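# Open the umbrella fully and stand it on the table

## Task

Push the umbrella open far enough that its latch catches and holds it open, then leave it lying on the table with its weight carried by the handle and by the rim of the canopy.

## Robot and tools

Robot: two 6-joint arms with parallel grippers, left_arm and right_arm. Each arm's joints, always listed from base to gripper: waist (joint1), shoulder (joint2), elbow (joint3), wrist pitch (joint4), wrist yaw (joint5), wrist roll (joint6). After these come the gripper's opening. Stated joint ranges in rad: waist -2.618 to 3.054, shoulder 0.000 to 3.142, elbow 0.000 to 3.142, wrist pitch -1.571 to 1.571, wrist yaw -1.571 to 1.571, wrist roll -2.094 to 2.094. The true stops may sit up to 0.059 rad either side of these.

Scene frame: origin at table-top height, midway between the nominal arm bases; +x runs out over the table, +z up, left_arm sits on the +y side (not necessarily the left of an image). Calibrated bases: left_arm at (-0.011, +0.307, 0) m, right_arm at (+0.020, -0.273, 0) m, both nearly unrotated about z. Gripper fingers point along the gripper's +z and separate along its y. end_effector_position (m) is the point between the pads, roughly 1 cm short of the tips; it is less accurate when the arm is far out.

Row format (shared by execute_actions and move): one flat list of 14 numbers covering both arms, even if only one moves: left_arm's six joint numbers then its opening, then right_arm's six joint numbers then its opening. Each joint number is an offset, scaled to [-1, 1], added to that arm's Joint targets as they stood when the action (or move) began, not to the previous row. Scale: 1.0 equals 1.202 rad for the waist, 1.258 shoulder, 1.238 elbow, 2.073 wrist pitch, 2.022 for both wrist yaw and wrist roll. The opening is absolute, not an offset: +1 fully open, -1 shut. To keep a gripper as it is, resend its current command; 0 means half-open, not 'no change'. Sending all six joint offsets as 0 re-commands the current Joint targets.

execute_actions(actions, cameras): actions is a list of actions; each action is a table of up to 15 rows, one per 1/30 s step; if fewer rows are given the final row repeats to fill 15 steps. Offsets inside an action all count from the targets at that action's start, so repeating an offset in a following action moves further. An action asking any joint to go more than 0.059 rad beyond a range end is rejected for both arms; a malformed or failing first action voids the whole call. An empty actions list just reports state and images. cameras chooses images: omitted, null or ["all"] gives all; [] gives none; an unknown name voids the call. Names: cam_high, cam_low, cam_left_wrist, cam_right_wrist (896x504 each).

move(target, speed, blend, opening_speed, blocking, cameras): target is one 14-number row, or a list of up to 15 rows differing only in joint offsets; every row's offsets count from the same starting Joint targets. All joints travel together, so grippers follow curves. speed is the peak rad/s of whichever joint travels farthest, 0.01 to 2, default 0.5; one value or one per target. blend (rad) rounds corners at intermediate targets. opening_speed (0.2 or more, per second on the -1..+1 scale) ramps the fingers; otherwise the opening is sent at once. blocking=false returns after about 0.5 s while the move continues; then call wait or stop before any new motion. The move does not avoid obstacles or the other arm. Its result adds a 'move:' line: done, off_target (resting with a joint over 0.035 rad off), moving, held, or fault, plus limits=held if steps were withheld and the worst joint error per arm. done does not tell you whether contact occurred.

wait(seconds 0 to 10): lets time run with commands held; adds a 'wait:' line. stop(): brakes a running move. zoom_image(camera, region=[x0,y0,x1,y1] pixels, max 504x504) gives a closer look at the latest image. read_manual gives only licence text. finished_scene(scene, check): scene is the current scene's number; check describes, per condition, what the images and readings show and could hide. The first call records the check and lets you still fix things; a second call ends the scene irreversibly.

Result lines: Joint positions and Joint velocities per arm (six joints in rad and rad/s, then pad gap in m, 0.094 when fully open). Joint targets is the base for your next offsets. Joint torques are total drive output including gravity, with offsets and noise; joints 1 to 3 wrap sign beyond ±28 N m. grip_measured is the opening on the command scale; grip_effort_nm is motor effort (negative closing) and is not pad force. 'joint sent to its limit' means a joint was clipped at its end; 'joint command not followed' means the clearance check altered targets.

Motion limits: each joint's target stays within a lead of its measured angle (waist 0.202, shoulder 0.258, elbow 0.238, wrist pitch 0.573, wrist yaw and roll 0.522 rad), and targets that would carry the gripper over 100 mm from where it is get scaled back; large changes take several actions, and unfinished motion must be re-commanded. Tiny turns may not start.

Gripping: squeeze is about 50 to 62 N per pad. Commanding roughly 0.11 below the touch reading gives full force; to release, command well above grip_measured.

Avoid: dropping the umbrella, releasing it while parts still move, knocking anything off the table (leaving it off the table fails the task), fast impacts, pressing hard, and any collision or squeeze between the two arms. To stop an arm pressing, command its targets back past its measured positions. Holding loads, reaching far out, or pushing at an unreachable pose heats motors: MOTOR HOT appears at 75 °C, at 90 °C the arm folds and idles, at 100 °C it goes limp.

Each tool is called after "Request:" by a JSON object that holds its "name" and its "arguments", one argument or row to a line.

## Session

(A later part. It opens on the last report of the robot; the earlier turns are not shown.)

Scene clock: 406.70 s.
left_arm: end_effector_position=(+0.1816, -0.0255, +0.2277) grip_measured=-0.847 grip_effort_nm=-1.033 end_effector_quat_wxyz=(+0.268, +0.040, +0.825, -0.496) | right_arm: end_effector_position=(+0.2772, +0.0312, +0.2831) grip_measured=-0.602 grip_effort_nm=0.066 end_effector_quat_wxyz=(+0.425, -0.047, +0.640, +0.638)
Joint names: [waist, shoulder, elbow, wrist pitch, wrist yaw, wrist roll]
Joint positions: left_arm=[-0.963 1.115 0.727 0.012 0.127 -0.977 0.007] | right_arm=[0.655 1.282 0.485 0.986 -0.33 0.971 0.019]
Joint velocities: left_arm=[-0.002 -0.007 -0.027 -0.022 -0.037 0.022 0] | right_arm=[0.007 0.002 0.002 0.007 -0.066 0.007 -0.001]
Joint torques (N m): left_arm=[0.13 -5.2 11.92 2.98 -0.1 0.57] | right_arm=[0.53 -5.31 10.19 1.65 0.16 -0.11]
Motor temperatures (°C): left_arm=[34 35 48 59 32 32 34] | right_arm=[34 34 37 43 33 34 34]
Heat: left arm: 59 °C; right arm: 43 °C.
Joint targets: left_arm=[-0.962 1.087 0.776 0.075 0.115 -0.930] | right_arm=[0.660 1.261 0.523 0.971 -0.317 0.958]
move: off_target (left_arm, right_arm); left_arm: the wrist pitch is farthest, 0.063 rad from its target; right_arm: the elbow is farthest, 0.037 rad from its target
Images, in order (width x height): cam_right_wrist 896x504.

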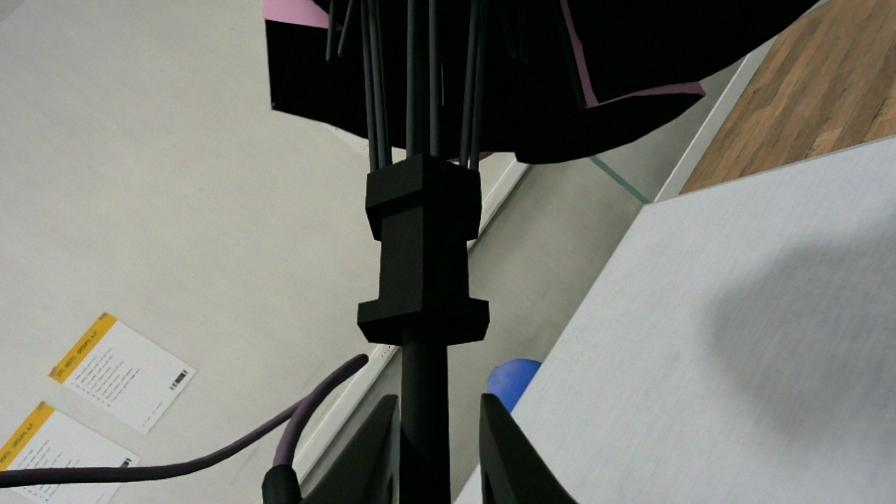

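Request:
{"name": "zoom_image", "arguments": {
  "camera": "cam_right_wrist",
  "region": [330, 294, 510, 396]
}}

Request:
{"name": "zoom_image", "arguments": {
  "camera": "cam_right_wrist",
  "region": [340, 384, 553, 504]
}}

Scaled by 2.800 from the camera's 896x504 image, which has a finer 1280x720 frame.

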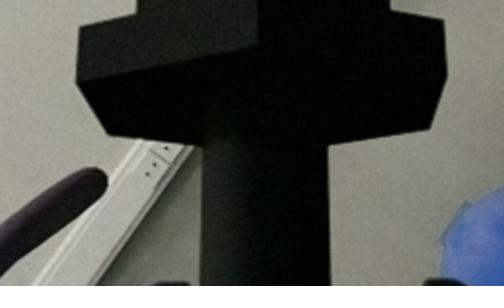

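Scaled by 2.366 from the camera's 896x504 image, which has a finer 1280x720 frame.

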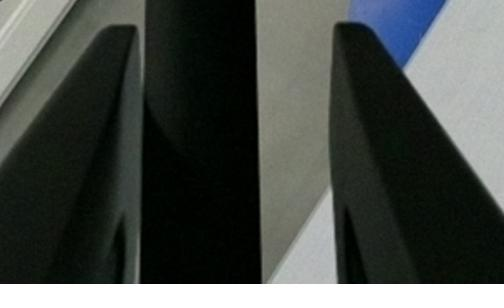

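Request:
{"name": "move", "arguments": {
  "target": [0,0,0,0,0,0,-1.0,-0.0200,-0.0072,0.0183,-0.0159,-0.0183,0,-0.6],
  "speed": 0.1,
  "cameras": ["cam_right_wrist"]
}}

Scene clock: 419.13 s.
left_arm: end_effector_position=(+0.1816, -0.0255, +0.2278) grip_measured=-0.847 grip_effort_nm=-1.028 end_effector_quat_wxyz=(+0.268, +0.040, +0.825, -0.496) | right_arm: end_effector_position=(+0.2812, +0.0300, +0.2903) grip_measured=-0.602 grip_effort_nm=0.071 end_effector_quat_wxyz=(+0.427, -0.047, +0.639, +0.638)
Joint names: [waist, shoulder, elbow, wrist pitch, wrist yaw, wrist roll]
Joint positions: left_arm=[-0.963 1.115 0.727 0.012 0.127 -0.977 0.007] | right_arm=[0.641 1.273 0.511 0.952 -0.341 0.971 0.019]
Joint velocities: left_arm=[0.002 0.007 0.002 0.051 0.022 0.007 -0.001] | right_arm=[-0.007 -0.002 -0.002 0.022 -0.037 0.022 0.001]
Joint torques (N m): left_arm=[0.13 -5.18 11.89 2.97 -0.11 0.57] | right_arm=[-0.5 -5.29 10.04 1.64 -0.09 -0.11]
Motor temperatures (°C): left_arm=[34 35 48 61 32 32 34] | right_arm=[34 34 38 43 33 34 34]
Heat: left arm: 61 °C; right arm: 43 °C.
Joint targets: left_arm=[-0.962 1.087 0.776 0.075 0.115 -0.930] | right_arm=[0.636 1.252 0.545 0.938 -0.354 0.958]
move: off_target (left_arm); left_arm: the wrist pitch is farthest, 0.063 rad from its target
Images, in order (width x height): cam_right_wrist 896x504.

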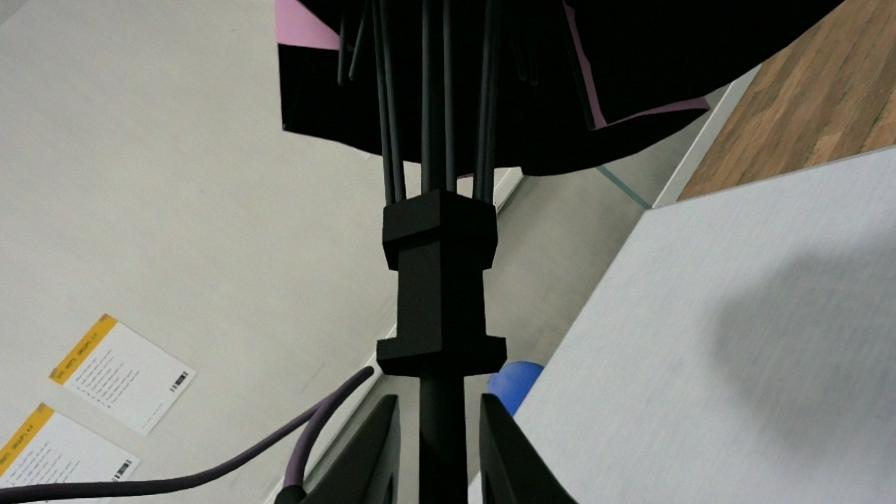

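Request:
{"name": "zoom_image", "arguments": {
  "camera": "cam_right_wrist",
  "region": [340, 324, 540, 437]
}}

Scaled by 2.520 from the camera's 896x504 image, which has a finer 1280x720 frame.

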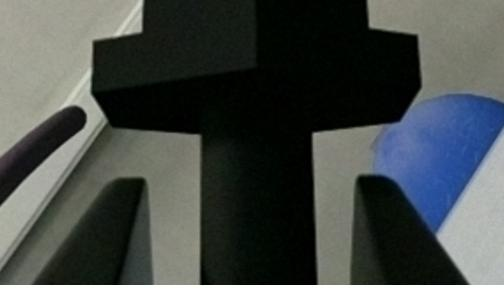

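Request:
{"name": "move", "arguments": {
  "target": [
    [0,0,0,0,0,0,-1.0,0,0.0223,0,0,0,0,-0.7],
    [0,0,0,0,0,0,-1.0,-0.0191,0.0636,0.0670,-0.0159,-0.0124,0.004,-0.7]
  ],
  "speed": 0.07,
  "cameras": ["cam_right_wrist"]
}}

Scene clock: 438.43 s.
left_arm: end_effector_position=(+0.1848, -0.0249, +0.2302) grip_measured=-0.847 grip_effort_nm=-1.033 end_effector_quat_wxyz=(+0.276, +0.036, +0.822, -0.496) | right_arm: end_effector_position=(+0.2937, +0.0385, +0.2995) grip_measured=-0.698 grip_effort_nm=-0.144 end_effector_quat_wxyz=(+0.422, -0.056, +0.641, +0.639)
Joint names: [waist, shoulder, elbow, wrist pitch, wrist yaw, wrist roll]
Joint positions: left_arm=[-0.963 1.115 0.727 0.023 0.11 -0.977 0.007] | right_arm=[0.622 1.321 0.59 0.919 -0.38 0.971 0.014]
Joint velocities: left_arm=[-0.002 -0.017 0.002 -0.007 -0.037 0.037 -0.002] | right_arm=[0.002 -0.002 -0.002 -0.051 0.037 -0.037 0.001]
Joint torques (N m): left_arm=[0.12 -5.22 11.9 2.86 0.06 0.57] | right_arm=[-0.81 -3.22 10.5 1.64 0.06 -0.03]
Motor temperatures (°C): left_arm=[34 35 48 63 32 32 34] | right_arm=[34 34 38 42 33 34 34]
Heat: left arm: 63 °C; right arm: 42 °C.
Joint targets: left_arm=[-0.962 1.087 0.776 0.075 0.115 -0.930] | right_arm=[0.613 1.332 0.628 0.905 -0.379 0.966]
move: off_target (left_arm, right_arm); left_arm: the wrist pitch is farthest, 0.052 rad from its target; right_arm: the elbow is farthest, 0.038 rad from its target
Images, in order (width x height): cam_right_wrist 896x504.

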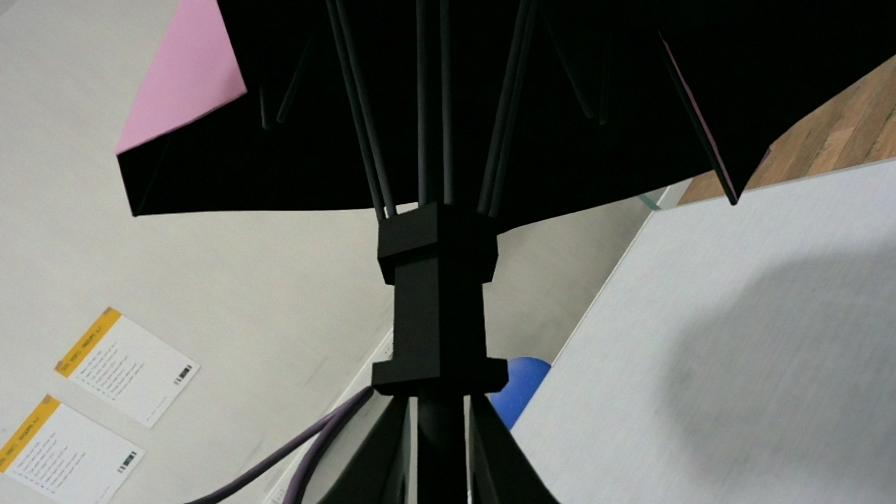

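Request:
{"name": "move", "arguments": {
  "target": [
    [0,0,0,0,0,0,-1.0,-0.0175,0.0374,0.0679,-0.0154,-0.0035,0.001,-0.7],
    [0,0,0,0,0,0,-1.0,-0.0316,0.0755,0.1357,-0.0323,-0.0114,0.002,-0.7]
  ],
  "speed": 0.1,
  "blend": 0.03,
  "cameras": ["cam_right_wrist"]
}}

Scene clock: 446.37 s.
left_arm: end_effector_position=(+0.1846, -0.0254, +0.2310) grip_measured=-0.847 grip_effort_nm=-1.038 end_effector_quat_wxyz=(+0.276, +0.037, +0.821, -0.498) | right_arm: end_effector_position=(+0.3251, +0.0511, +0.3206) grip_measured=-0.698 grip_effort_nm=-0.139 end_effector_quat_wxyz=(+0.424, -0.057, +0.641, +0.637)
Joint names: [waist, shoulder, elbow, wrist pitch, wrist yaw, wrist roll]
Joint positions: left_arm=[-0.963 1.115 0.727 0.027 0.113 -0.977 0.007] | right_arm=[0.586 1.415 0.756 0.847 -0.412 0.971 0.014]
Joint velocities: left_arm=[-0.002 -0.007 -0.012 -0.007 0.037 0.007 0] | right_arm=[0.007 0.002 -0.017 0.007 -0.037 -0.037 0]
Joint torques (N m): left_arm=[0.12 -5.19 11.9 2.84 0.04 0.57] | right_arm=[-1.07 -4 10.82 1.67 0.15 0]
Motor temperatures (°C): left_arm=[34 35 48 62 32 32 34] | right_arm=[34 34 38 42 33 34 34]
Heat: left arm: 62 °C; right arm: 42 °C.
Joint targets: left_arm=[-0.962 1.087 0.776 0.075 0.115 -0.930] | right_arm=[0.575 1.427 0.796 0.838 -0.402 0.970]
move: off_target (left_arm, right_arm); left_arm: the elbow is farthest, 0.049 rad from its target; right_arm: the elbow is farthest, 0.040 rad from its target
Images, in order (width x height): cam_right_wrist 896x504.

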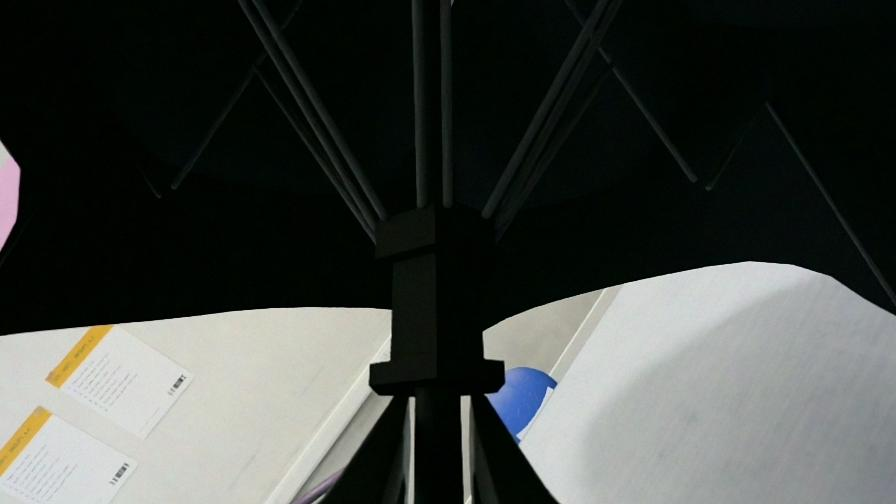

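Request:
{"name": "move", "arguments": {
  "target": [
    [0,0,0,0,0,0,-1.0,-0.0131,0.0382,0.0695,-0.0177,-0.0075,0.0005,-0.7],
    [0,0,0,0,0,0,-1.0,-0.0241,0.0775,0.1425,-0.0366,-0.0140,0.001,-0.7]
  ],
  "speed": 0.1,
  "blend": 0.03,
  "cameras": ["cam_right_wrist", "cam_low"]
}}

Scene clock: 450.77 s.
left_arm: end_effector_position=(+0.1845, -0.0256, +0.2314) grip_measured=-0.847 grip_effort_nm=-1.038 end_effector_quat_wxyz=(+0.276, +0.037, +0.821, -0.499) | right_arm: end_effector_position=(+0.3558, +0.0642, +0.3412) grip_measured=-0.698 grip_effort_nm=-0.149 end_effector_quat_wxyz=(+0.424, -0.059, +0.642, +0.636)
Joint names: [waist, shoulder, elbow, wrist pitch, wrist yaw, wrist roll]
Joint positions: left_arm=[-0.963 1.115 0.727 0.028 0.114 -0.977 0.007] | right_arm=[0.558 1.511 0.931 0.768 -0.443 0.971 0.014]
Joint velocities: left_arm=[0.002 -0.012 0.017 -0.007 -0.037 -0.022 0] | right_arm=[-0.002 -0.012 -0.002 0.022 0.022 -0.051 -0.003]
Joint torques (N m): left_arm=[0.12 -5.19 11.92 2.81 0.02 0.57] | right_arm=[-1.16 -4.77 11.12 1.69 0.18 0.02]
Motor temperatures (°C): left_arm=[34 35 48 61 32 32 34] | right_arm=[34 34 38 42 33 34 34]
Heat: left arm: 61 °C; right arm: 42 °C.
Joint targets: left_arm=[-0.962 1.087 0.776 0.075 0.115 -0.930] | right_arm=[0.546 1.524 0.973 0.762 -0.431 0.972]
move: off_target (left_arm, right_arm); left_arm: the elbow is farthest, 0.049 rad from its target; right_arm: the elbow is farthest, 0.042 rad from its target
Images, in order (width x height): cam_low 896x504, cam_right_wrist 896x504.

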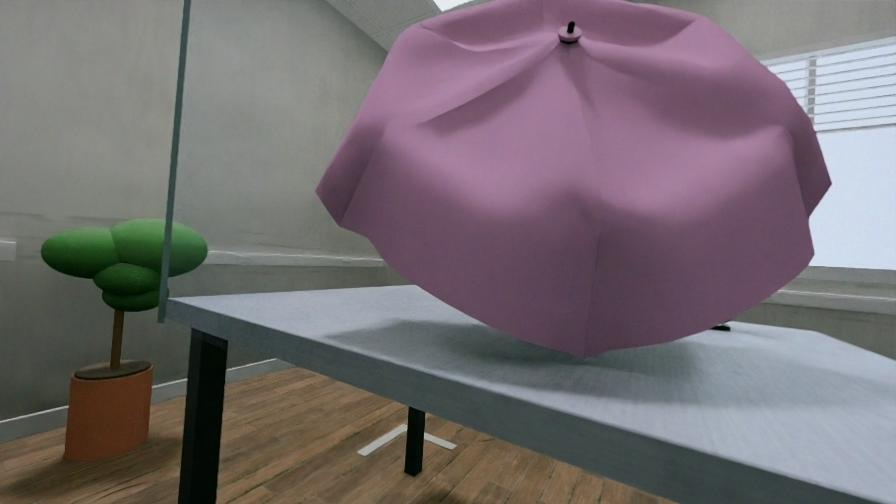

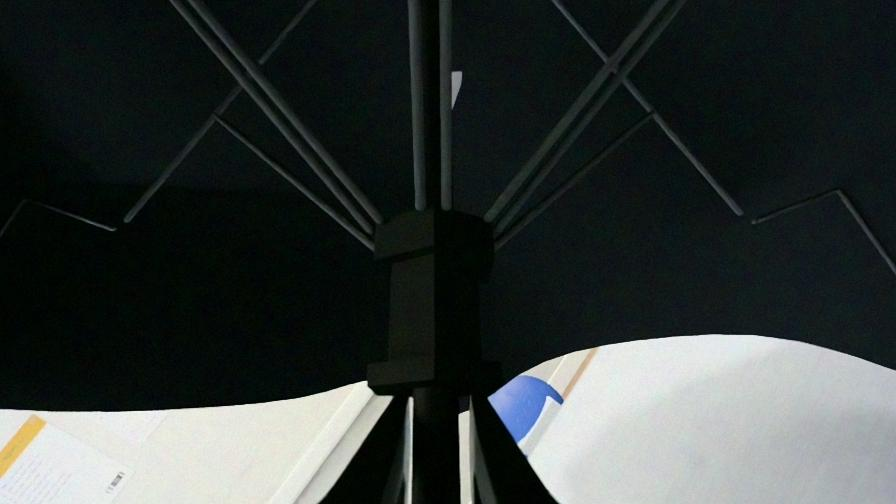

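Request:
{"name": "move", "arguments": {
  "target": [
    [0,0,0,-0.041,0,0,-1.0,0,-0.0199,0,0,0,0,-0.7],
    [0,0,0.2246,-0.1838,0,0,-1.0,0,-0.070,0.1895,-0.1423,0,0,-0.7]
  ],
  "speed": 0.15,
  "cameras": ["cam_right_wrist", "cam_low"]
}}

Scene clock: 479.73 s.
left_arm: end_effector_position=(+0.1802, -0.0197, +0.2874) grip_measured=-0.847 grip_effort_nm=-1.033 end_effector_quat_wxyz=(+0.260, +0.039, +0.840, -0.475) | right_arm: end_effector_position=(+0.3600, +0.0641, +0.4046) grip_measured=-0.698 grip_effort_nm=-0.154 end_effector_quat_wxyz=(+0.420, -0.055, +0.650, +0.631)
Joint names: [waist, shoulder, elbow, wrist pitch, wrist yaw, wrist roll]
Joint positions: left_arm=[-0.963 1.112 1.012 -0.33 0.116 -0.971 0.007] | right_arm=[0.553 1.466 1.166 0.467 -0.443 0.971 0.014]
Joint velocities: left_arm=[-0.017 -0.002 -0.012 -0.022 0.007 0.007 0] | right_arm=[-0.012 -0.012 -0.007 -0.037 -0.066 -0.022 0]
Joint torques (N m): left_arm=[0.13 -4.86 11.34 2.52 0.02 0.5] | right_arm=[-0.62 -7.99 11.34 1.77 0.18 0.03]
Motor temperatures (°C): left_arm=[34 35 48 59 32 32 34] | right_arm=[34 35 38 43 33 34 34]
Heat: left arm: 59 °C; right arm: 43 °C.
Joint targets: left_arm=[-0.962 1.087 1.054 -0.306 0.115 -0.930] | right_arm=[0.547 1.436 1.207 0.467 -0.430 0.972]
move: off_target (left_arm, right_arm); left_arm: the elbow is farthest, 0.042 rad from its target; right_arm: the elbow is farthest, 0.041 rad from its target
Images, in order (width x height): cam_low 896x504, cam_right_wrist 896x504.

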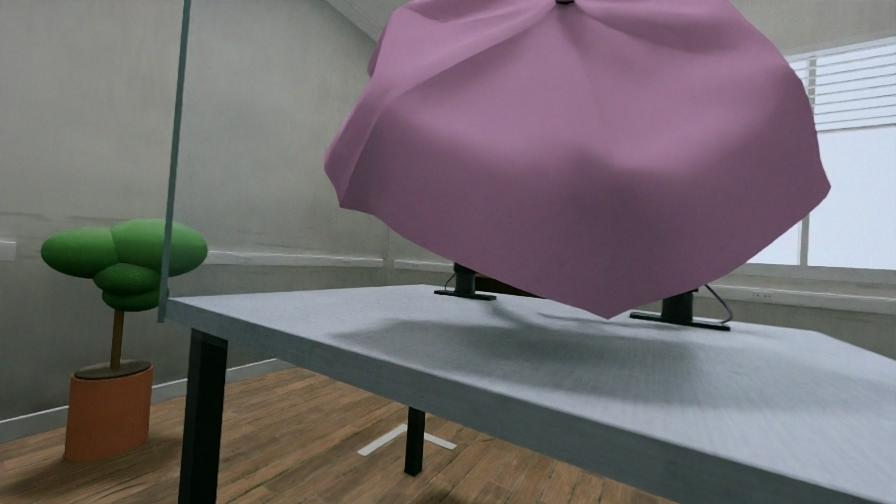

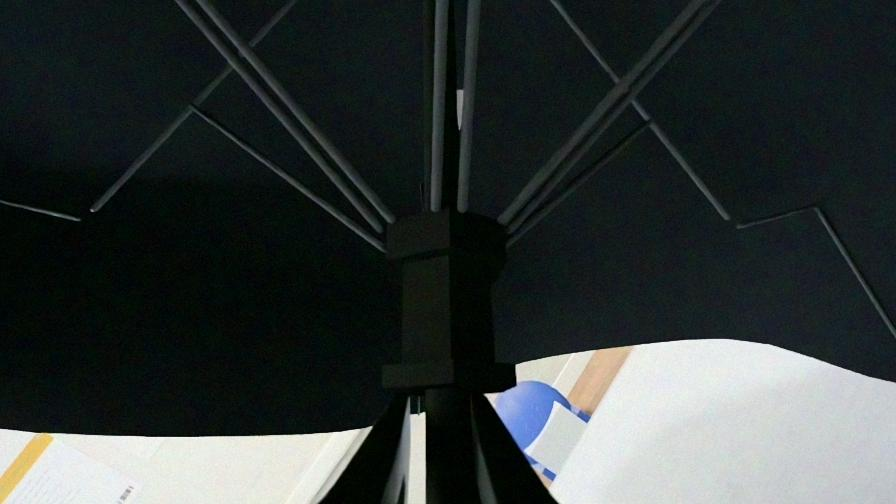

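Request:
{"name": "move", "arguments": {
  "target": [
    [0,0,0,0.028,0,0,-1.0,0,0,0,0,0,0,-0.7],
    [0,0,0,0.0632,0,0,-1.0,0,0,0.0420,-0.0251,0,0,-0.7]
  ],
  "speed": 0.1,
  "cameras": ["cam_right_wrist", "cam_low"]
}}

Scene clock: 493.53 s.
left_arm: end_effector_position=(+0.1833, -0.0276, +0.3085) grip_measured=-0.847 grip_effort_nm=-1.038 end_effector_quat_wxyz=(+0.279, +0.044, +0.814, -0.508) | right_arm: end_effector_position=(+0.3597, +0.0639, +0.4232) grip_measured=-0.698 grip_effort_nm=-0.149 end_effector_quat_wxyz=(+0.426, -0.058, +0.642, +0.634)
Joint names: [waist, shoulder, elbow, wrist pitch, wrist yaw, wrist roll]
Joint positions: left_arm=[-0.963 1.112 1.012 -0.238 0.126 -0.971 0.007] | right_arm=[0.553 1.466 1.222 0.431 -0.443 0.971 0.014]
Joint velocities: left_arm=[-0.002 -0.002 -0.017 0.007 0.037 -0.037 0] | right_arm=[0.002 -0.007 0.007 -0.081 -0.066 -0.051 0]
Joint torques (N m): left_arm=[0.13 -4.92 11.38 3 -0.09 0.5] | right_arm=[-0.59 -8.01 10.95 1.6 0.19 0.02]
Motor temperatures (°C): left_arm=[34 35 49 59 32 32 34] | right_arm=[34 36 38 43 33 34 34]
Heat: left arm: 59 °C; right arm: 43 °C.
Joint targets: left_arm=[-0.962 1.087 1.054 -0.175 0.115 -0.930] | right_arm=[0.547 1.436 1.259 0.415 -0.430 0.972]
move: off_target (left_arm, right_arm); left_arm: the wrist pitch is farthest, 0.063 rad from its target; right_arm: the elbow is farthest, 0.037 rad from its target
Images, in order (width x height): cam_low 896x504, cam_right_wrist 896x504.

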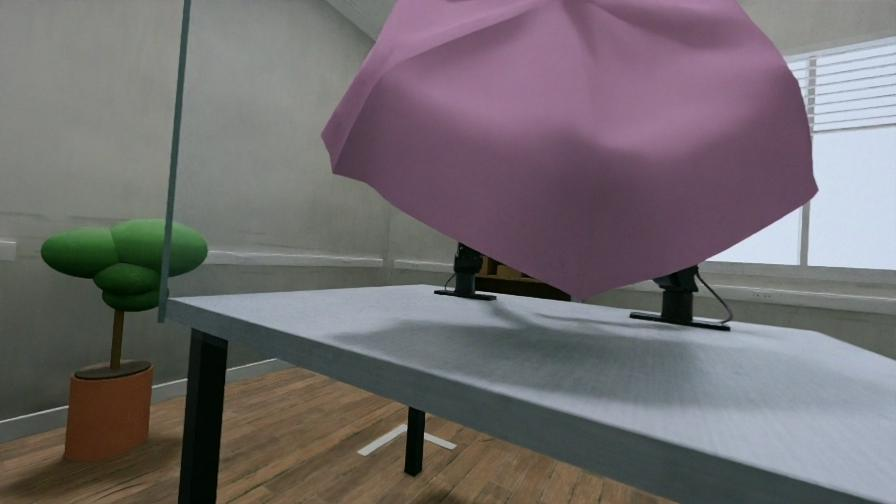

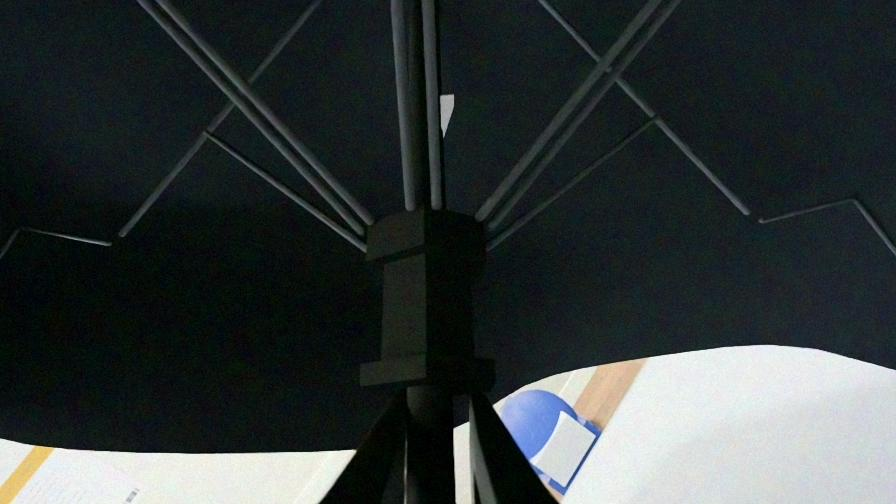

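Request:
{"name": "move", "arguments": {
  "target": [
    [0,0,0,0,0,0,-1.0,0,0.0302,0,0,0,0,-0.7],
    [0,0,0,0,0,0,-1.0,-0.0133,0.1081,0.1317,-0.0280,-0.0064,0.001,-0.7]
  ],
  "speed": 0.1,
  "cameras": ["cam_right_wrist", "cam_low"]
}}

Scene clock: 507.10 s.
left_arm: end_effector_position=(+0.1925, -0.0257, +0.3164) grip_measured=-0.847 grip_effort_nm=-1.033 end_effector_quat_wxyz=(+0.299, +0.029, +0.805, -0.512) | right_arm: end_effector_position=(+0.3746, +0.0787, +0.4382) grip_measured=-0.698 grip_effort_nm=-0.149 end_effector_quat_wxyz=(+0.414, -0.069, +0.647, +0.637)
Joint names: [waist, shoulder, elbow, wrist pitch, wrist yaw, wrist roll]
Joint positions: left_arm=[-0.955 1.112 1.012 -0.204 0.094 -0.977 0.007] | right_arm=[0.548 1.554 1.377 0.352 -0.481 0.971 0.014]
Joint velocities: left_arm=[0.017 0.002 0.007 0.051 -0.022 -0.037 0.001] | right_arm=[-0.007 -0.012 0.002 0.022 -0.051 0.007 0]
Joint torques (N m): left_arm=[-0.58 -4.92 11.41 2.65 0.21 0.57] | right_arm=[-1.74 -4.96 11.71 1.79 0.46 0.04]
Motor temperatures (°C): left_arm=[34 34 49 60 32 32 34] | right_arm=[34 36 38 43 33 34 34]
Heat: left arm: 60 °C; right arm: 43 °C.
Joint targets: left_arm=[-0.962 1.087 1.054 -0.175 0.115 -0.930] | right_arm=[0.530 1.572 1.422 0.357 -0.443 0.974]
move: off_target (left_arm, right_arm); left_arm: the wrist roll is farthest, 0.047 rad from its target; right_arm: the elbow is farthest, 0.045 rad from its target
Images, in order (width x height): cam_low 896x504, cam_right_wrist 896x504.

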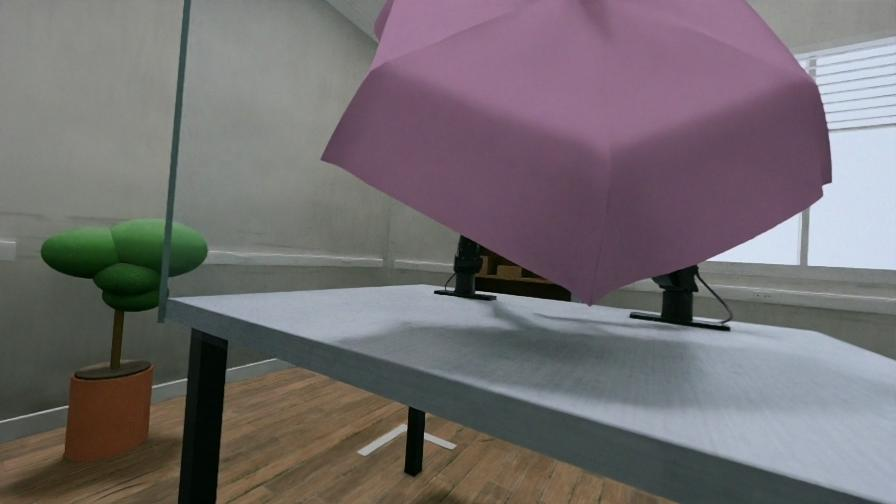

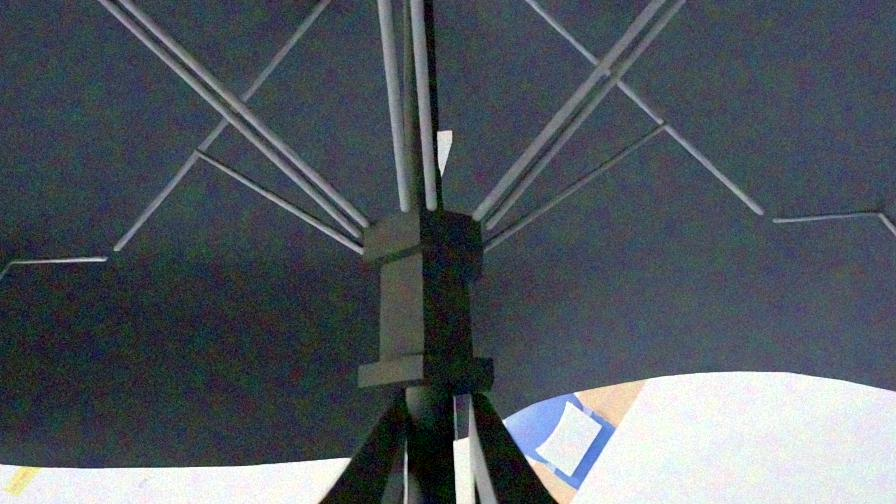

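Request:
{"name": "zoom_image", "arguments": {
  "camera": "cam_right_wrist",
  "region": [340, 340, 520, 442]
}}

Scaled by 2.800 from the camera's 896x504 image, which has a finer 1280x720 frame.

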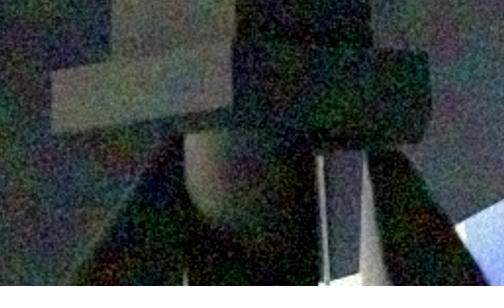

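Request:
{"name": "move", "arguments": {
  "target": [0,-0.0,0,0,0,0,-1.0,-0.0116,0.0811,0.1422,-0.0275,0.0148,0,-0.7],
  "speed": 0.1,
  "cameras": ["cam_right_wrist"]
}}

Scene clock: 520.43 s.
left_arm: end_effector_position=(+0.2046, -0.0214, +0.3298) grip_measured=-0.847 grip_effort_nm=-1.043 end_effector_quat_wxyz=(+0.324, +0.009, +0.793, -0.516) | right_arm: end_effector_position=(+0.3925, +0.0925, +0.4547) grip_measured=-0.698 grip_effort_nm=-0.149 end_effector_quat_wxyz=(+0.408, -0.074, +0.648, +0.639)
Joint names: [waist, shoulder, elbow, wrist pitch, wrist yaw, wrist roll]
Joint positions: left_arm=[-0.942 1.112 1.024 -0.172 0.052 -0.985 0.007] | right_arm=[0.544 1.651 1.547 0.274 -0.498 0.971 0.014]
Joint velocities: left_arm=[0.002 -0.012 0.002 0.022 -0.081 -0.037 0] | right_arm=[0.007 -0.012 -0.012 -0.007 -0.007 -0.007 0.001]
Joint torques (N m): left_arm=[-1.69 -4.9 10.35 2.33 0.61 0.66] | right_arm=[-2.74 -5.3 12.22 1.99 1 0.05]
Motor temperatures (°C): left_arm=[34 34 49 60 32 32 34] | right_arm=[34 35 40 43 33 34 34]
Heat: left arm: 60 °C; right arm: 43 °C.
Joint targets: left_arm=[-0.962 1.087 1.054 -0.175 0.115 -0.930] | right_arm=[0.516 1.674 1.598 0.300 -0.413 0.974]
move: off_target (left_arm, right_arm); left_arm: the wrist yaw is farthest, 0.063 rad from its target; right_arm: the wrist yaw is farthest, 0.085 rad from its target
Images, in order (width x height): cam_right_wrist 896x504.

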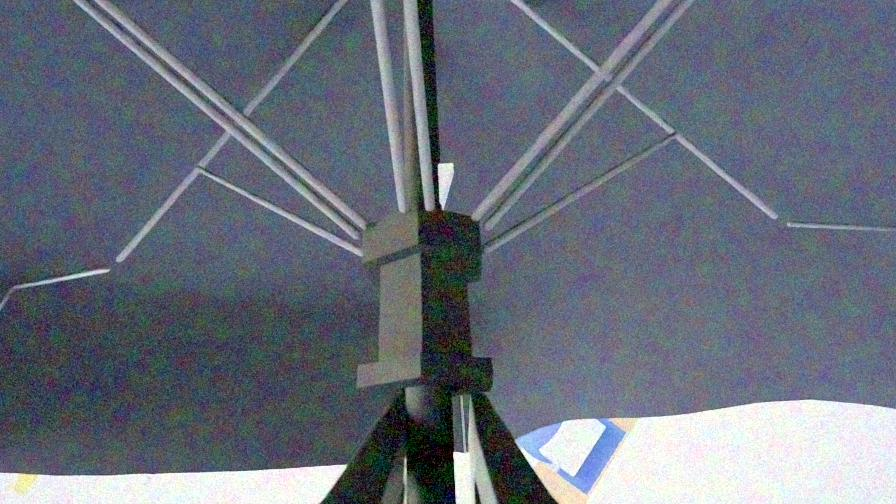

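Request:
{"name": "move", "arguments": {
  "target": [-0.0166,0,0,-0.0145,0.0297,0.0099,-1.0,-0.0183,-0.0564,-0.0711,0.0217,0.0114,0,-0.7],
  "speed": 0.08,
  "cameras": ["cam_right_wrist"]
}}

Scene clock: 533.13 s.
left_arm: end_effector_position=(+0.1990, -0.0244, +0.3290) grip_measured=-0.847 grip_effort_nm=-1.038 end_effector_quat_wxyz=(+0.314, +0.024, +0.793, -0.521) | right_arm: end_effector_position=(+0.3947, +0.0812, +0.4544) grip_measured=-0.698 grip_effort_nm=-0.139 end_effector_quat_wxyz=(+0.415, -0.067, +0.649, +0.634)
Joint names: [waist, shoulder, elbow, wrist pitch, wrist yaw, wrist roll]
Joint positions: left_arm=[-0.942 1.112 1.024 -0.176 0.088 -0.974 0.007] | right_arm=[0.523 1.626 1.52 0.276 -0.499 0.971 0.014]
Joint velocities: left_arm=[0.012 -0.012 0.012 0.007 -0.081 0.007 0] | right_arm=[0.002 0.002 -0.002 -0.037 -0.051 0.051 0]
Joint torques (N m): left_arm=[-3.43 -4.93 10.33 2.06 0.86 0.76] | right_arm=[-2.85 -8.7 6.71 2.38 1.28 0.04]
Motor temperatures (°C): left_arm=[34 34 48 59 32 32 34] | right_arm=[34 35 40 45 33 34 34]
Heat: left arm: 59 °C; right arm: 45 °C.
Joint targets: left_arm=[-0.982 1.087 1.054 -0.205 0.175 -0.910] | right_arm=[0.494 1.603 1.510 0.345 -0.390 0.974]
move: off_target (left_arm, right_arm); left_arm: the wrist yaw is farthest, 0.087 rad from its target; right_arm: the wrist yaw is farthest, 0.109 rad from its target
Images, in order (width x height): cam_right_wrist 896x504.

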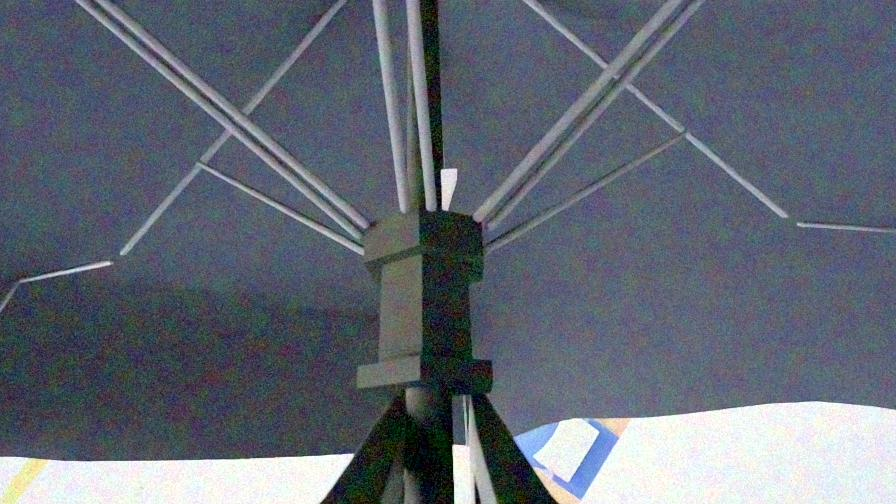

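Request:
{"name": "move", "arguments": {
  "target": [-0.0083,0,0,-0.0193,0.0297,0.005,-1.0,0,0.006,0.0081,0.0193,0.0346,0,-0.7],
  "speed": 0.08,
  "cameras": ["cam_right_wrist"]
}}

Scene clock: 544.13 s.
left_arm: end_effector_position=(+0.1970, -0.0241, +0.3338) grip_measured=-0.847 grip_effort_nm=-1.038 end_effector_quat_wxyz=(+0.314, +0.028, +0.791, -0.524) | right_arm: end_effector_position=(+0.3978, +0.0786, +0.4596) grip_measured=-0.698 grip_effort_nm=-0.144 end_effector_quat_wxyz=(+0.428, -0.061, +0.641, +0.634)
Joint names: [waist, shoulder, elbow, wrist pitch, wrist yaw, wrist roll]
Joint positions: left_arm=[-0.942 1.108 1.035 -0.186 0.096 -0.97 0.007] | right_arm=[0.523 1.626 1.52 0.299 -0.474 0.971 0.014]
Joint velocities: left_arm=[-0.002 0.002 -0.027 -0.037 -0.007 0.022 0] | right_arm=[0.007 -0.012 0.007 0.037 0.007 0.007 0]
Joint torques (N m): left_arm=[-4.29 -4.53 9.37 1.76 1.37 0.83] | right_arm=[-2.85 -8.01 7.57 2.54 1.79 0.04]
Motor temperatures (°C): left_arm=[34 34 48 57 32 32 34] | right_arm=[34 35 38 47 34 34 34]
Heat: left arm: 57 °C; right arm: 47 °C.
Joint targets: left_arm=[-0.992 1.087 1.054 -0.245 0.235 -0.900] | right_arm=[0.494 1.611 1.520 0.385 -0.320 0.974]
move: off_target (left_arm, right_arm); left_arm: the wrist yaw is farthest, 0.139 rad from its target; right_arm: the wrist yaw is farthest, 0.154 rad from its target
Images, in order (width x height): cam_right_wrist 896x504.

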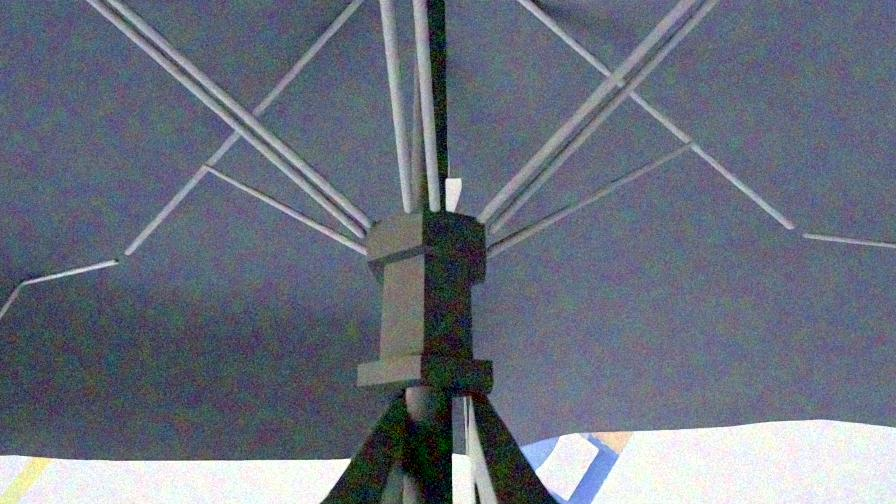

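Request:
{"name": "move", "arguments": {
  "target": [-0.0166,0,-0.0162,-0.0289,0.0396,0.005,-1.0,-0.015,0.0715,0.1131,0.0193,0.0445,0,-0.7],
  "speed": 0.08,
  "cameras": ["cam_right_wrist"]
}}

Scene clock: 550.50 s.
left_arm: end_effector_position=(+0.1971, -0.0225, +0.3372) grip_measured=-0.847 grip_effort_nm=-1.043 end_effector_quat_wxyz=(+0.321, +0.031, +0.788, -0.525) | right_arm: end_effector_position=(+0.4103, +0.0807, +0.4724) grip_measured=-0.698 grip_effort_nm=-0.139 end_effector_quat_wxyz=(+0.445, -0.052, +0.630, +0.634)
Joint names: [waist, shoulder, elbow, wrist pitch, wrist yaw, wrist roll]
Joint positions: left_arm=[-0.942 1.1 1.035 -0.183 0.09 -0.961 0.007] | right_arm=[0.523 1.67 1.588 0.305 -0.442 0.975 0.014]
Joint velocities: left_arm=[0.002 0.002 0.022 0.007 0.051 -0.037 0] | right_arm=[-0.012 -0.007 -0.002 0.095 0.022 -0.051 0]
Joint torques (N m): left_arm=[-6.04 -3.93 7.73 1.12 2.21 0.83] | right_arm=[-4.63 -4.9 14.12 2.86 2.44 0.01]
Motor temperatures (°C): left_arm=[34 34 47 56 33 32 34] | right_arm=[34 35 38 48 35 34 34]
Heat: left arm: 56 °C; right arm: 48 °C.
Joint targets: left_arm=[-1.012 1.087 1.034 -0.305 0.315 -0.890] | right_arm=[0.476 1.701 1.661 0.425 -0.230 0.974]
move: off_target (left_arm, right_arm); left_arm: the wrist yaw is farthest, 0.225 rad from its target; right_arm: the wrist yaw is farthest, 0.212 rad from its target
Images, in order (width x height): cam_right_wrist 896x504.

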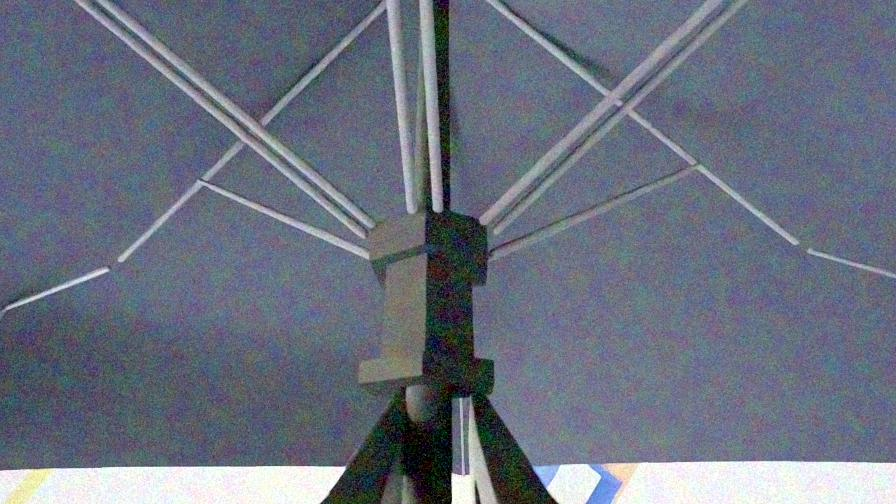

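Request:
{"name": "move", "arguments": {
  "target": [-0.010,0,0,-0.0193,0.0247,0.005,-1.0,-0.010,0.0556,0.1010,0.0048,0.0198,0,-0.7],
  "speed": 0.08,
  "cameras": ["cam_right_wrist"]
}}

Scene clock: 555.13 s.
left_arm: end_effector_position=(+0.1871, -0.0260, +0.3401) grip_measured=-0.848 grip_effort_nm=-1.033 end_effector_quat_wxyz=(+0.313, +0.054, +0.787, -0.529) | right_arm: end_effector_position=(+0.4340, +0.0746, +0.4997) grip_measured=-0.698 grip_effort_nm=-0.154 end_effector_quat_wxyz=(+0.480, -0.032, +0.605, +0.634)
Joint names: [waist, shoulder, elbow, wrist pitch, wrist yaw, wrist roll]
Joint positions: left_arm=[-0.955 1.095 1.045 -0.199 0.119 -0.937 0.007] | right_arm=[0.505 1.739 1.711 0.318 -0.39 0.983 0.014]
Joint velocities: left_arm=[-0.012 -0.002 -0.002 0.037 0.037 -0.007 0] | right_arm=[-0.002 0.017 -0.022 0.037 -0.007 -0.022 0]
Joint torques (N m): left_arm=[-5.91 -3.47 7.01 0.88 2.42 0.69] | right_arm=[-4.03 -5.3 14.09 2.79 2.3 -0.08]
Motor temperatures (°C): left_arm=[34 34 47 55 34 32 34] | right_arm=[34 35 39 49 36 34 34]
Heat: left arm: 55 °C; right arm: 49 °C.
Joint targets: left_arm=[-1.024 1.086 1.034 -0.345 0.365 -0.880] | right_arm=[0.464 1.771 1.785 0.435 -0.190 0.974]
move: off_target (left_arm, right_arm); left_arm: the wrist yaw is farthest, 0.246 rad from its target; right_arm: the wrist yaw is farthest, 0.200 rad from its target
Images, in order (width x height): cam_right_wrist 896x504.

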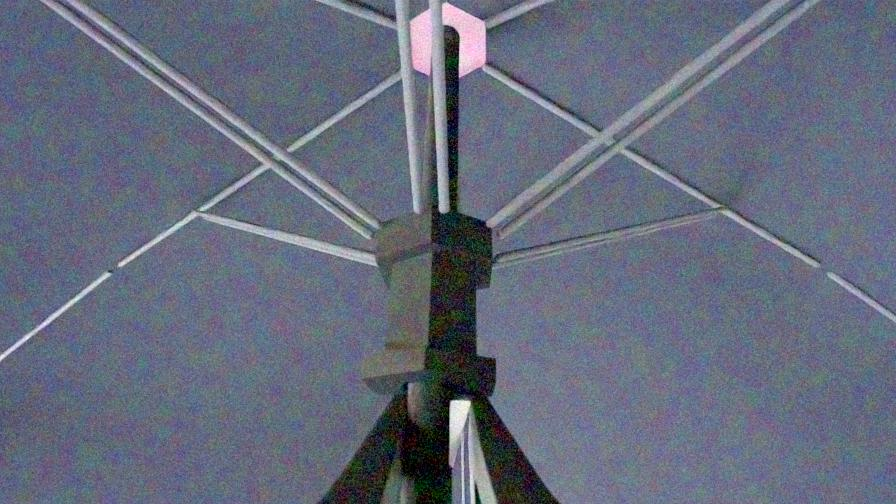

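Request:
{"name": "zoom_image", "arguments": {
  "camera": "cam_right_wrist",
  "region": [340, 340, 540, 500]
}}

Scaled by 2.520 from the camera's 896x504 image, which has a finer 1280x720 frame.

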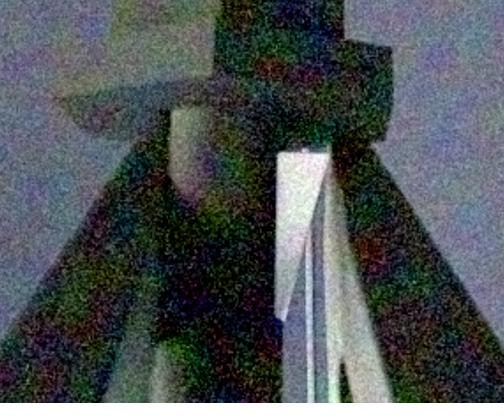

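Request:
{"name": "move", "arguments": {
  "target": [0.0574,0,0.0323,0.0994,-0.1217,-0.005,-1.0,0.0341,-0.0294,-0.0307,-0.0516,-0.0989,0,-0.7],
  "speed": 0.15,
  "cameras": ["cam_right_wrist", "cam_low"]
}}

Scene clock: 562.03 s.
left_arm: end_effector_position=(+0.1885, -0.0256, +0.3415) grip_measured=-0.848 grip_effort_nm=-1.038 end_effector_quat_wxyz=(+0.317, +0.052, +0.785, -0.529) | right_arm: end_effector_position=(+0.4290, +0.0788, +0.4994) grip_measured=-0.698 grip_effort_nm=-0.149 end_effector_quat_wxyz=(+0.472, -0.043, +0.605, +0.639)
Joint names: [waist, shoulder, elbow, wrist pitch, wrist yaw, wrist roll]
Joint positions: left_arm=[-0.954 1.095 1.045 -0.192 0.115 -0.937 0.007] | right_arm=[0.509 1.739 1.712 0.318 -0.414 0.983 0.014]
Joint velocities: left_arm=[-0.007 -0.002 0.002 -0.081 0.007 -0.037 -0.002] | right_arm=[-0.012 0.002 -0.007 -0.022 -0.022 -0.081 0.001]
Joint torques (N m): left_arm=[-0.06 -3.47 10.25 2.93 0.05 0.57] | right_arm=[-0.38 -8.02 10.62 1.77 0.33 -0.09]
Motor temperatures (°C): left_arm=[35 34 46 54 36 32 34] | right_arm=[34 35 39 51 37 34 34]
Heat: left arm: 54 °C; right arm: 51 °C.
Joint targets: left_arm=[-0.955 1.086 1.074 -0.139 0.119 -0.890] | right_arm=[0.506 1.734 1.747 0.328 -0.390 0.974]
move: off_target (left_arm); left_arm: the wrist pitch is farthest, 0.054 rad from its target
Images, in order (width x height): cam_low 896x504, cam_right_wrist 896x504.

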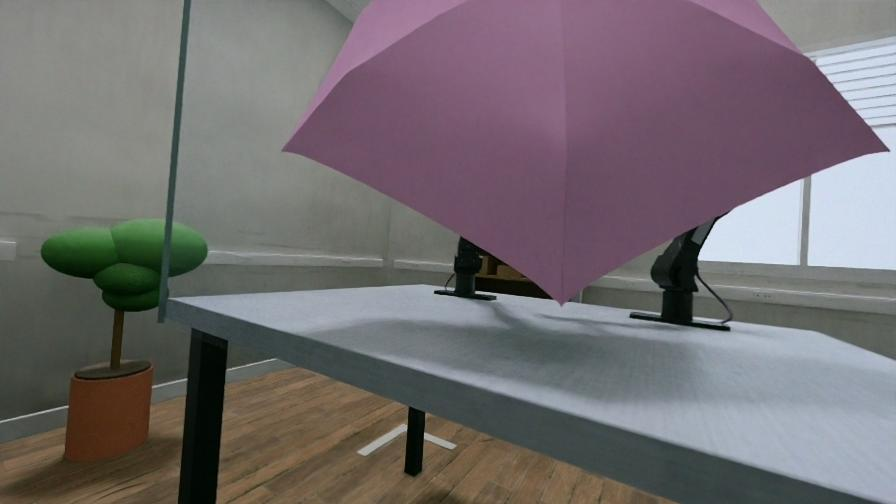

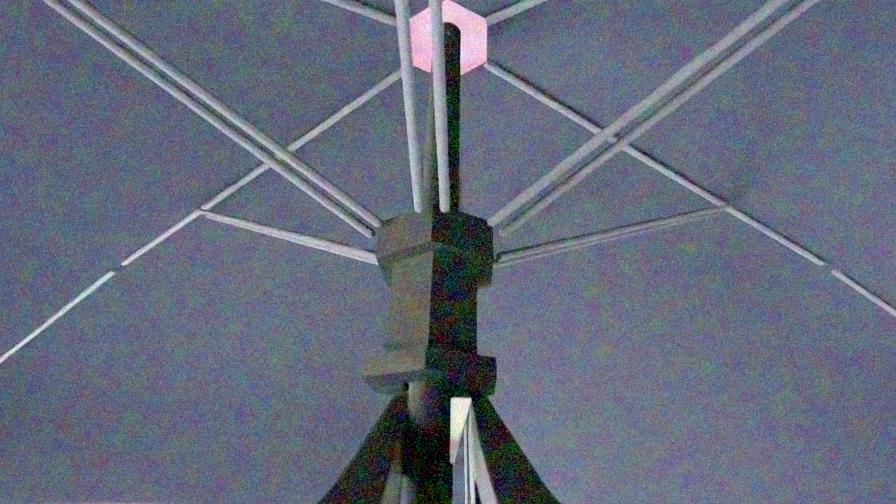

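Request:
{"name": "move", "arguments": {
  "target": [0,0,0,0,0,0,-1.0,0,-0.0469,-0.0468,0.0116,-0.005,0,-0.7],
  "speed": 0.1,
  "cameras": ["cam_right_wrist"]
}}

Scene clock: 578.90 s.
left_arm: end_effector_position=(+0.1877, -0.0267, +0.3440) grip_measured=-0.850 grip_effort_nm=-1.033 end_effector_quat_wxyz=(+0.320, +0.059, +0.781, -0.532) | right_arm: end_effector_position=(+0.4203, +0.0734, +0.5113) grip_measured=-0.698 grip_effort_nm=-0.134 end_effector_quat_wxyz=(+0.479, -0.047, +0.596, +0.643)
Joint names: [waist, shoulder, elbow, wrist pitch, wrist yaw, wrist roll]
Joint positions: left_arm=[-0.954 1.095 1.045 -0.182 0.122 -0.925 0.007] | right_arm=[0.509 1.711 1.706 0.321 -0.415 0.983 0.014]
Joint velocities: left_arm=[-0.007 -0.007 0.022 0.022 0.081 -0.007 -0.001] | right_arm=[0.002 -0.032 -0.002 -0.037 -0.066 -0.022 -0.001]
Joint torques (N m): left_arm=[-0.03 -3.48 10.24 2.82 -0.02 0.43] | right_arm=[-0.39 -10.25 5.98 1.96 0.24 -0.08]
Motor temperatures (°C): left_arm=[34 34 47 59 34 32 34] | right_arm=[34 36 39 48 35 34 34]
Heat: left arm: 59 °C; right arm: 48 °C.
Joint targets: left_arm=[-0.955 1.086 1.074 -0.139 0.119 -0.890] | right_arm=[0.506 1.675 1.689 0.352 -0.400 0.974]
move: off_target (left_arm, right_arm); left_arm: the wrist pitch is farthest, 0.043 rad from its target; right_arm: the shoulder is farthest, 0.036 rad from its target
Images, in order (width x height): cam_right_wrist 896x504.

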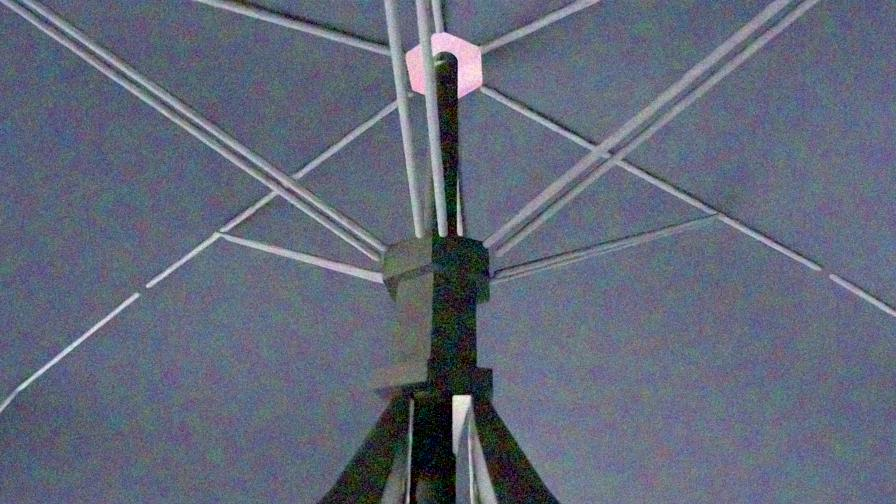

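Request:
{"name": "move", "arguments": {
  "target": [0,0,0,0,0,0,-1.0,0,0,0,0,0,0,-0.38],
  "opening_speed": 0.5,
  "cameras": ["cam_right_wrist"]
}}

Scene clock: 591.03 s.
left_arm: end_effector_position=(+0.1881, -0.0265, +0.3440) grip_measured=-0.850 grip_effort_nm=-1.038 end_effector_quat_wxyz=(+0.320, +0.056, +0.782, -0.533) | right_arm: end_effector_position=(+0.4191, +0.0729, +0.5131) grip_measured=-0.382 grip_effort_nm=0.090 end_effector_quat_wxyz=(+0.479, -0.048, +0.594, +0.644)
Joint names: [waist, shoulder, elbow, wrist pitch, wrist yaw, wrist roll]
Joint positions: left_arm=[-0.954 1.095 1.045 -0.182 0.119 -0.93 0.007] | right_arm=[0.509 1.709 1.706 0.324 -0.416 0.983 0.029]
Joint velocities: left_arm=[-0.007 0.007 0.012 0.037 -0.007 -0.037 0.001] | right_arm=[-0.002 0.007 0.002 -0.066 -0.007 -0.081 0]
Joint torques (N m): left_arm=[-0.05 -3.48 10.24 2.82 0 0.49] | right_arm=[-0.4 -10.07 6 1.93 0.26 -0.09]
Motor temperatures (°C): left_arm=[34 34 48 60 33 32 34] | right_arm=[34 38 38 48 34 34 34]
Heat: left arm: 60 °C; right arm: 48 °C.
Joint targets: left_arm=[-0.955 1.086 1.074 -0.139 0.119 -0.890] | right_arm=[0.506 1.675 1.689 0.352 -0.401 0.974]
move: off_target (left_arm); left_arm: the wrist pitch is farthest, 0.043 rad from its target
Images, in order (width x height): cam_right_wrist 896x504.

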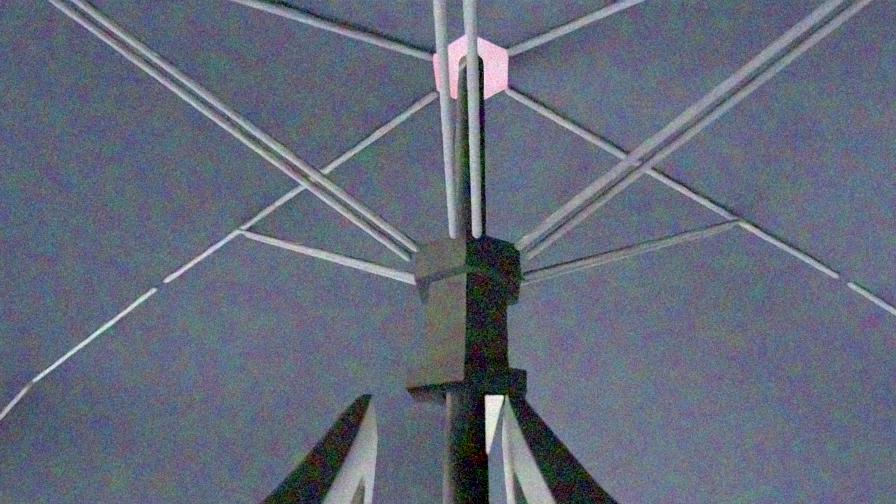

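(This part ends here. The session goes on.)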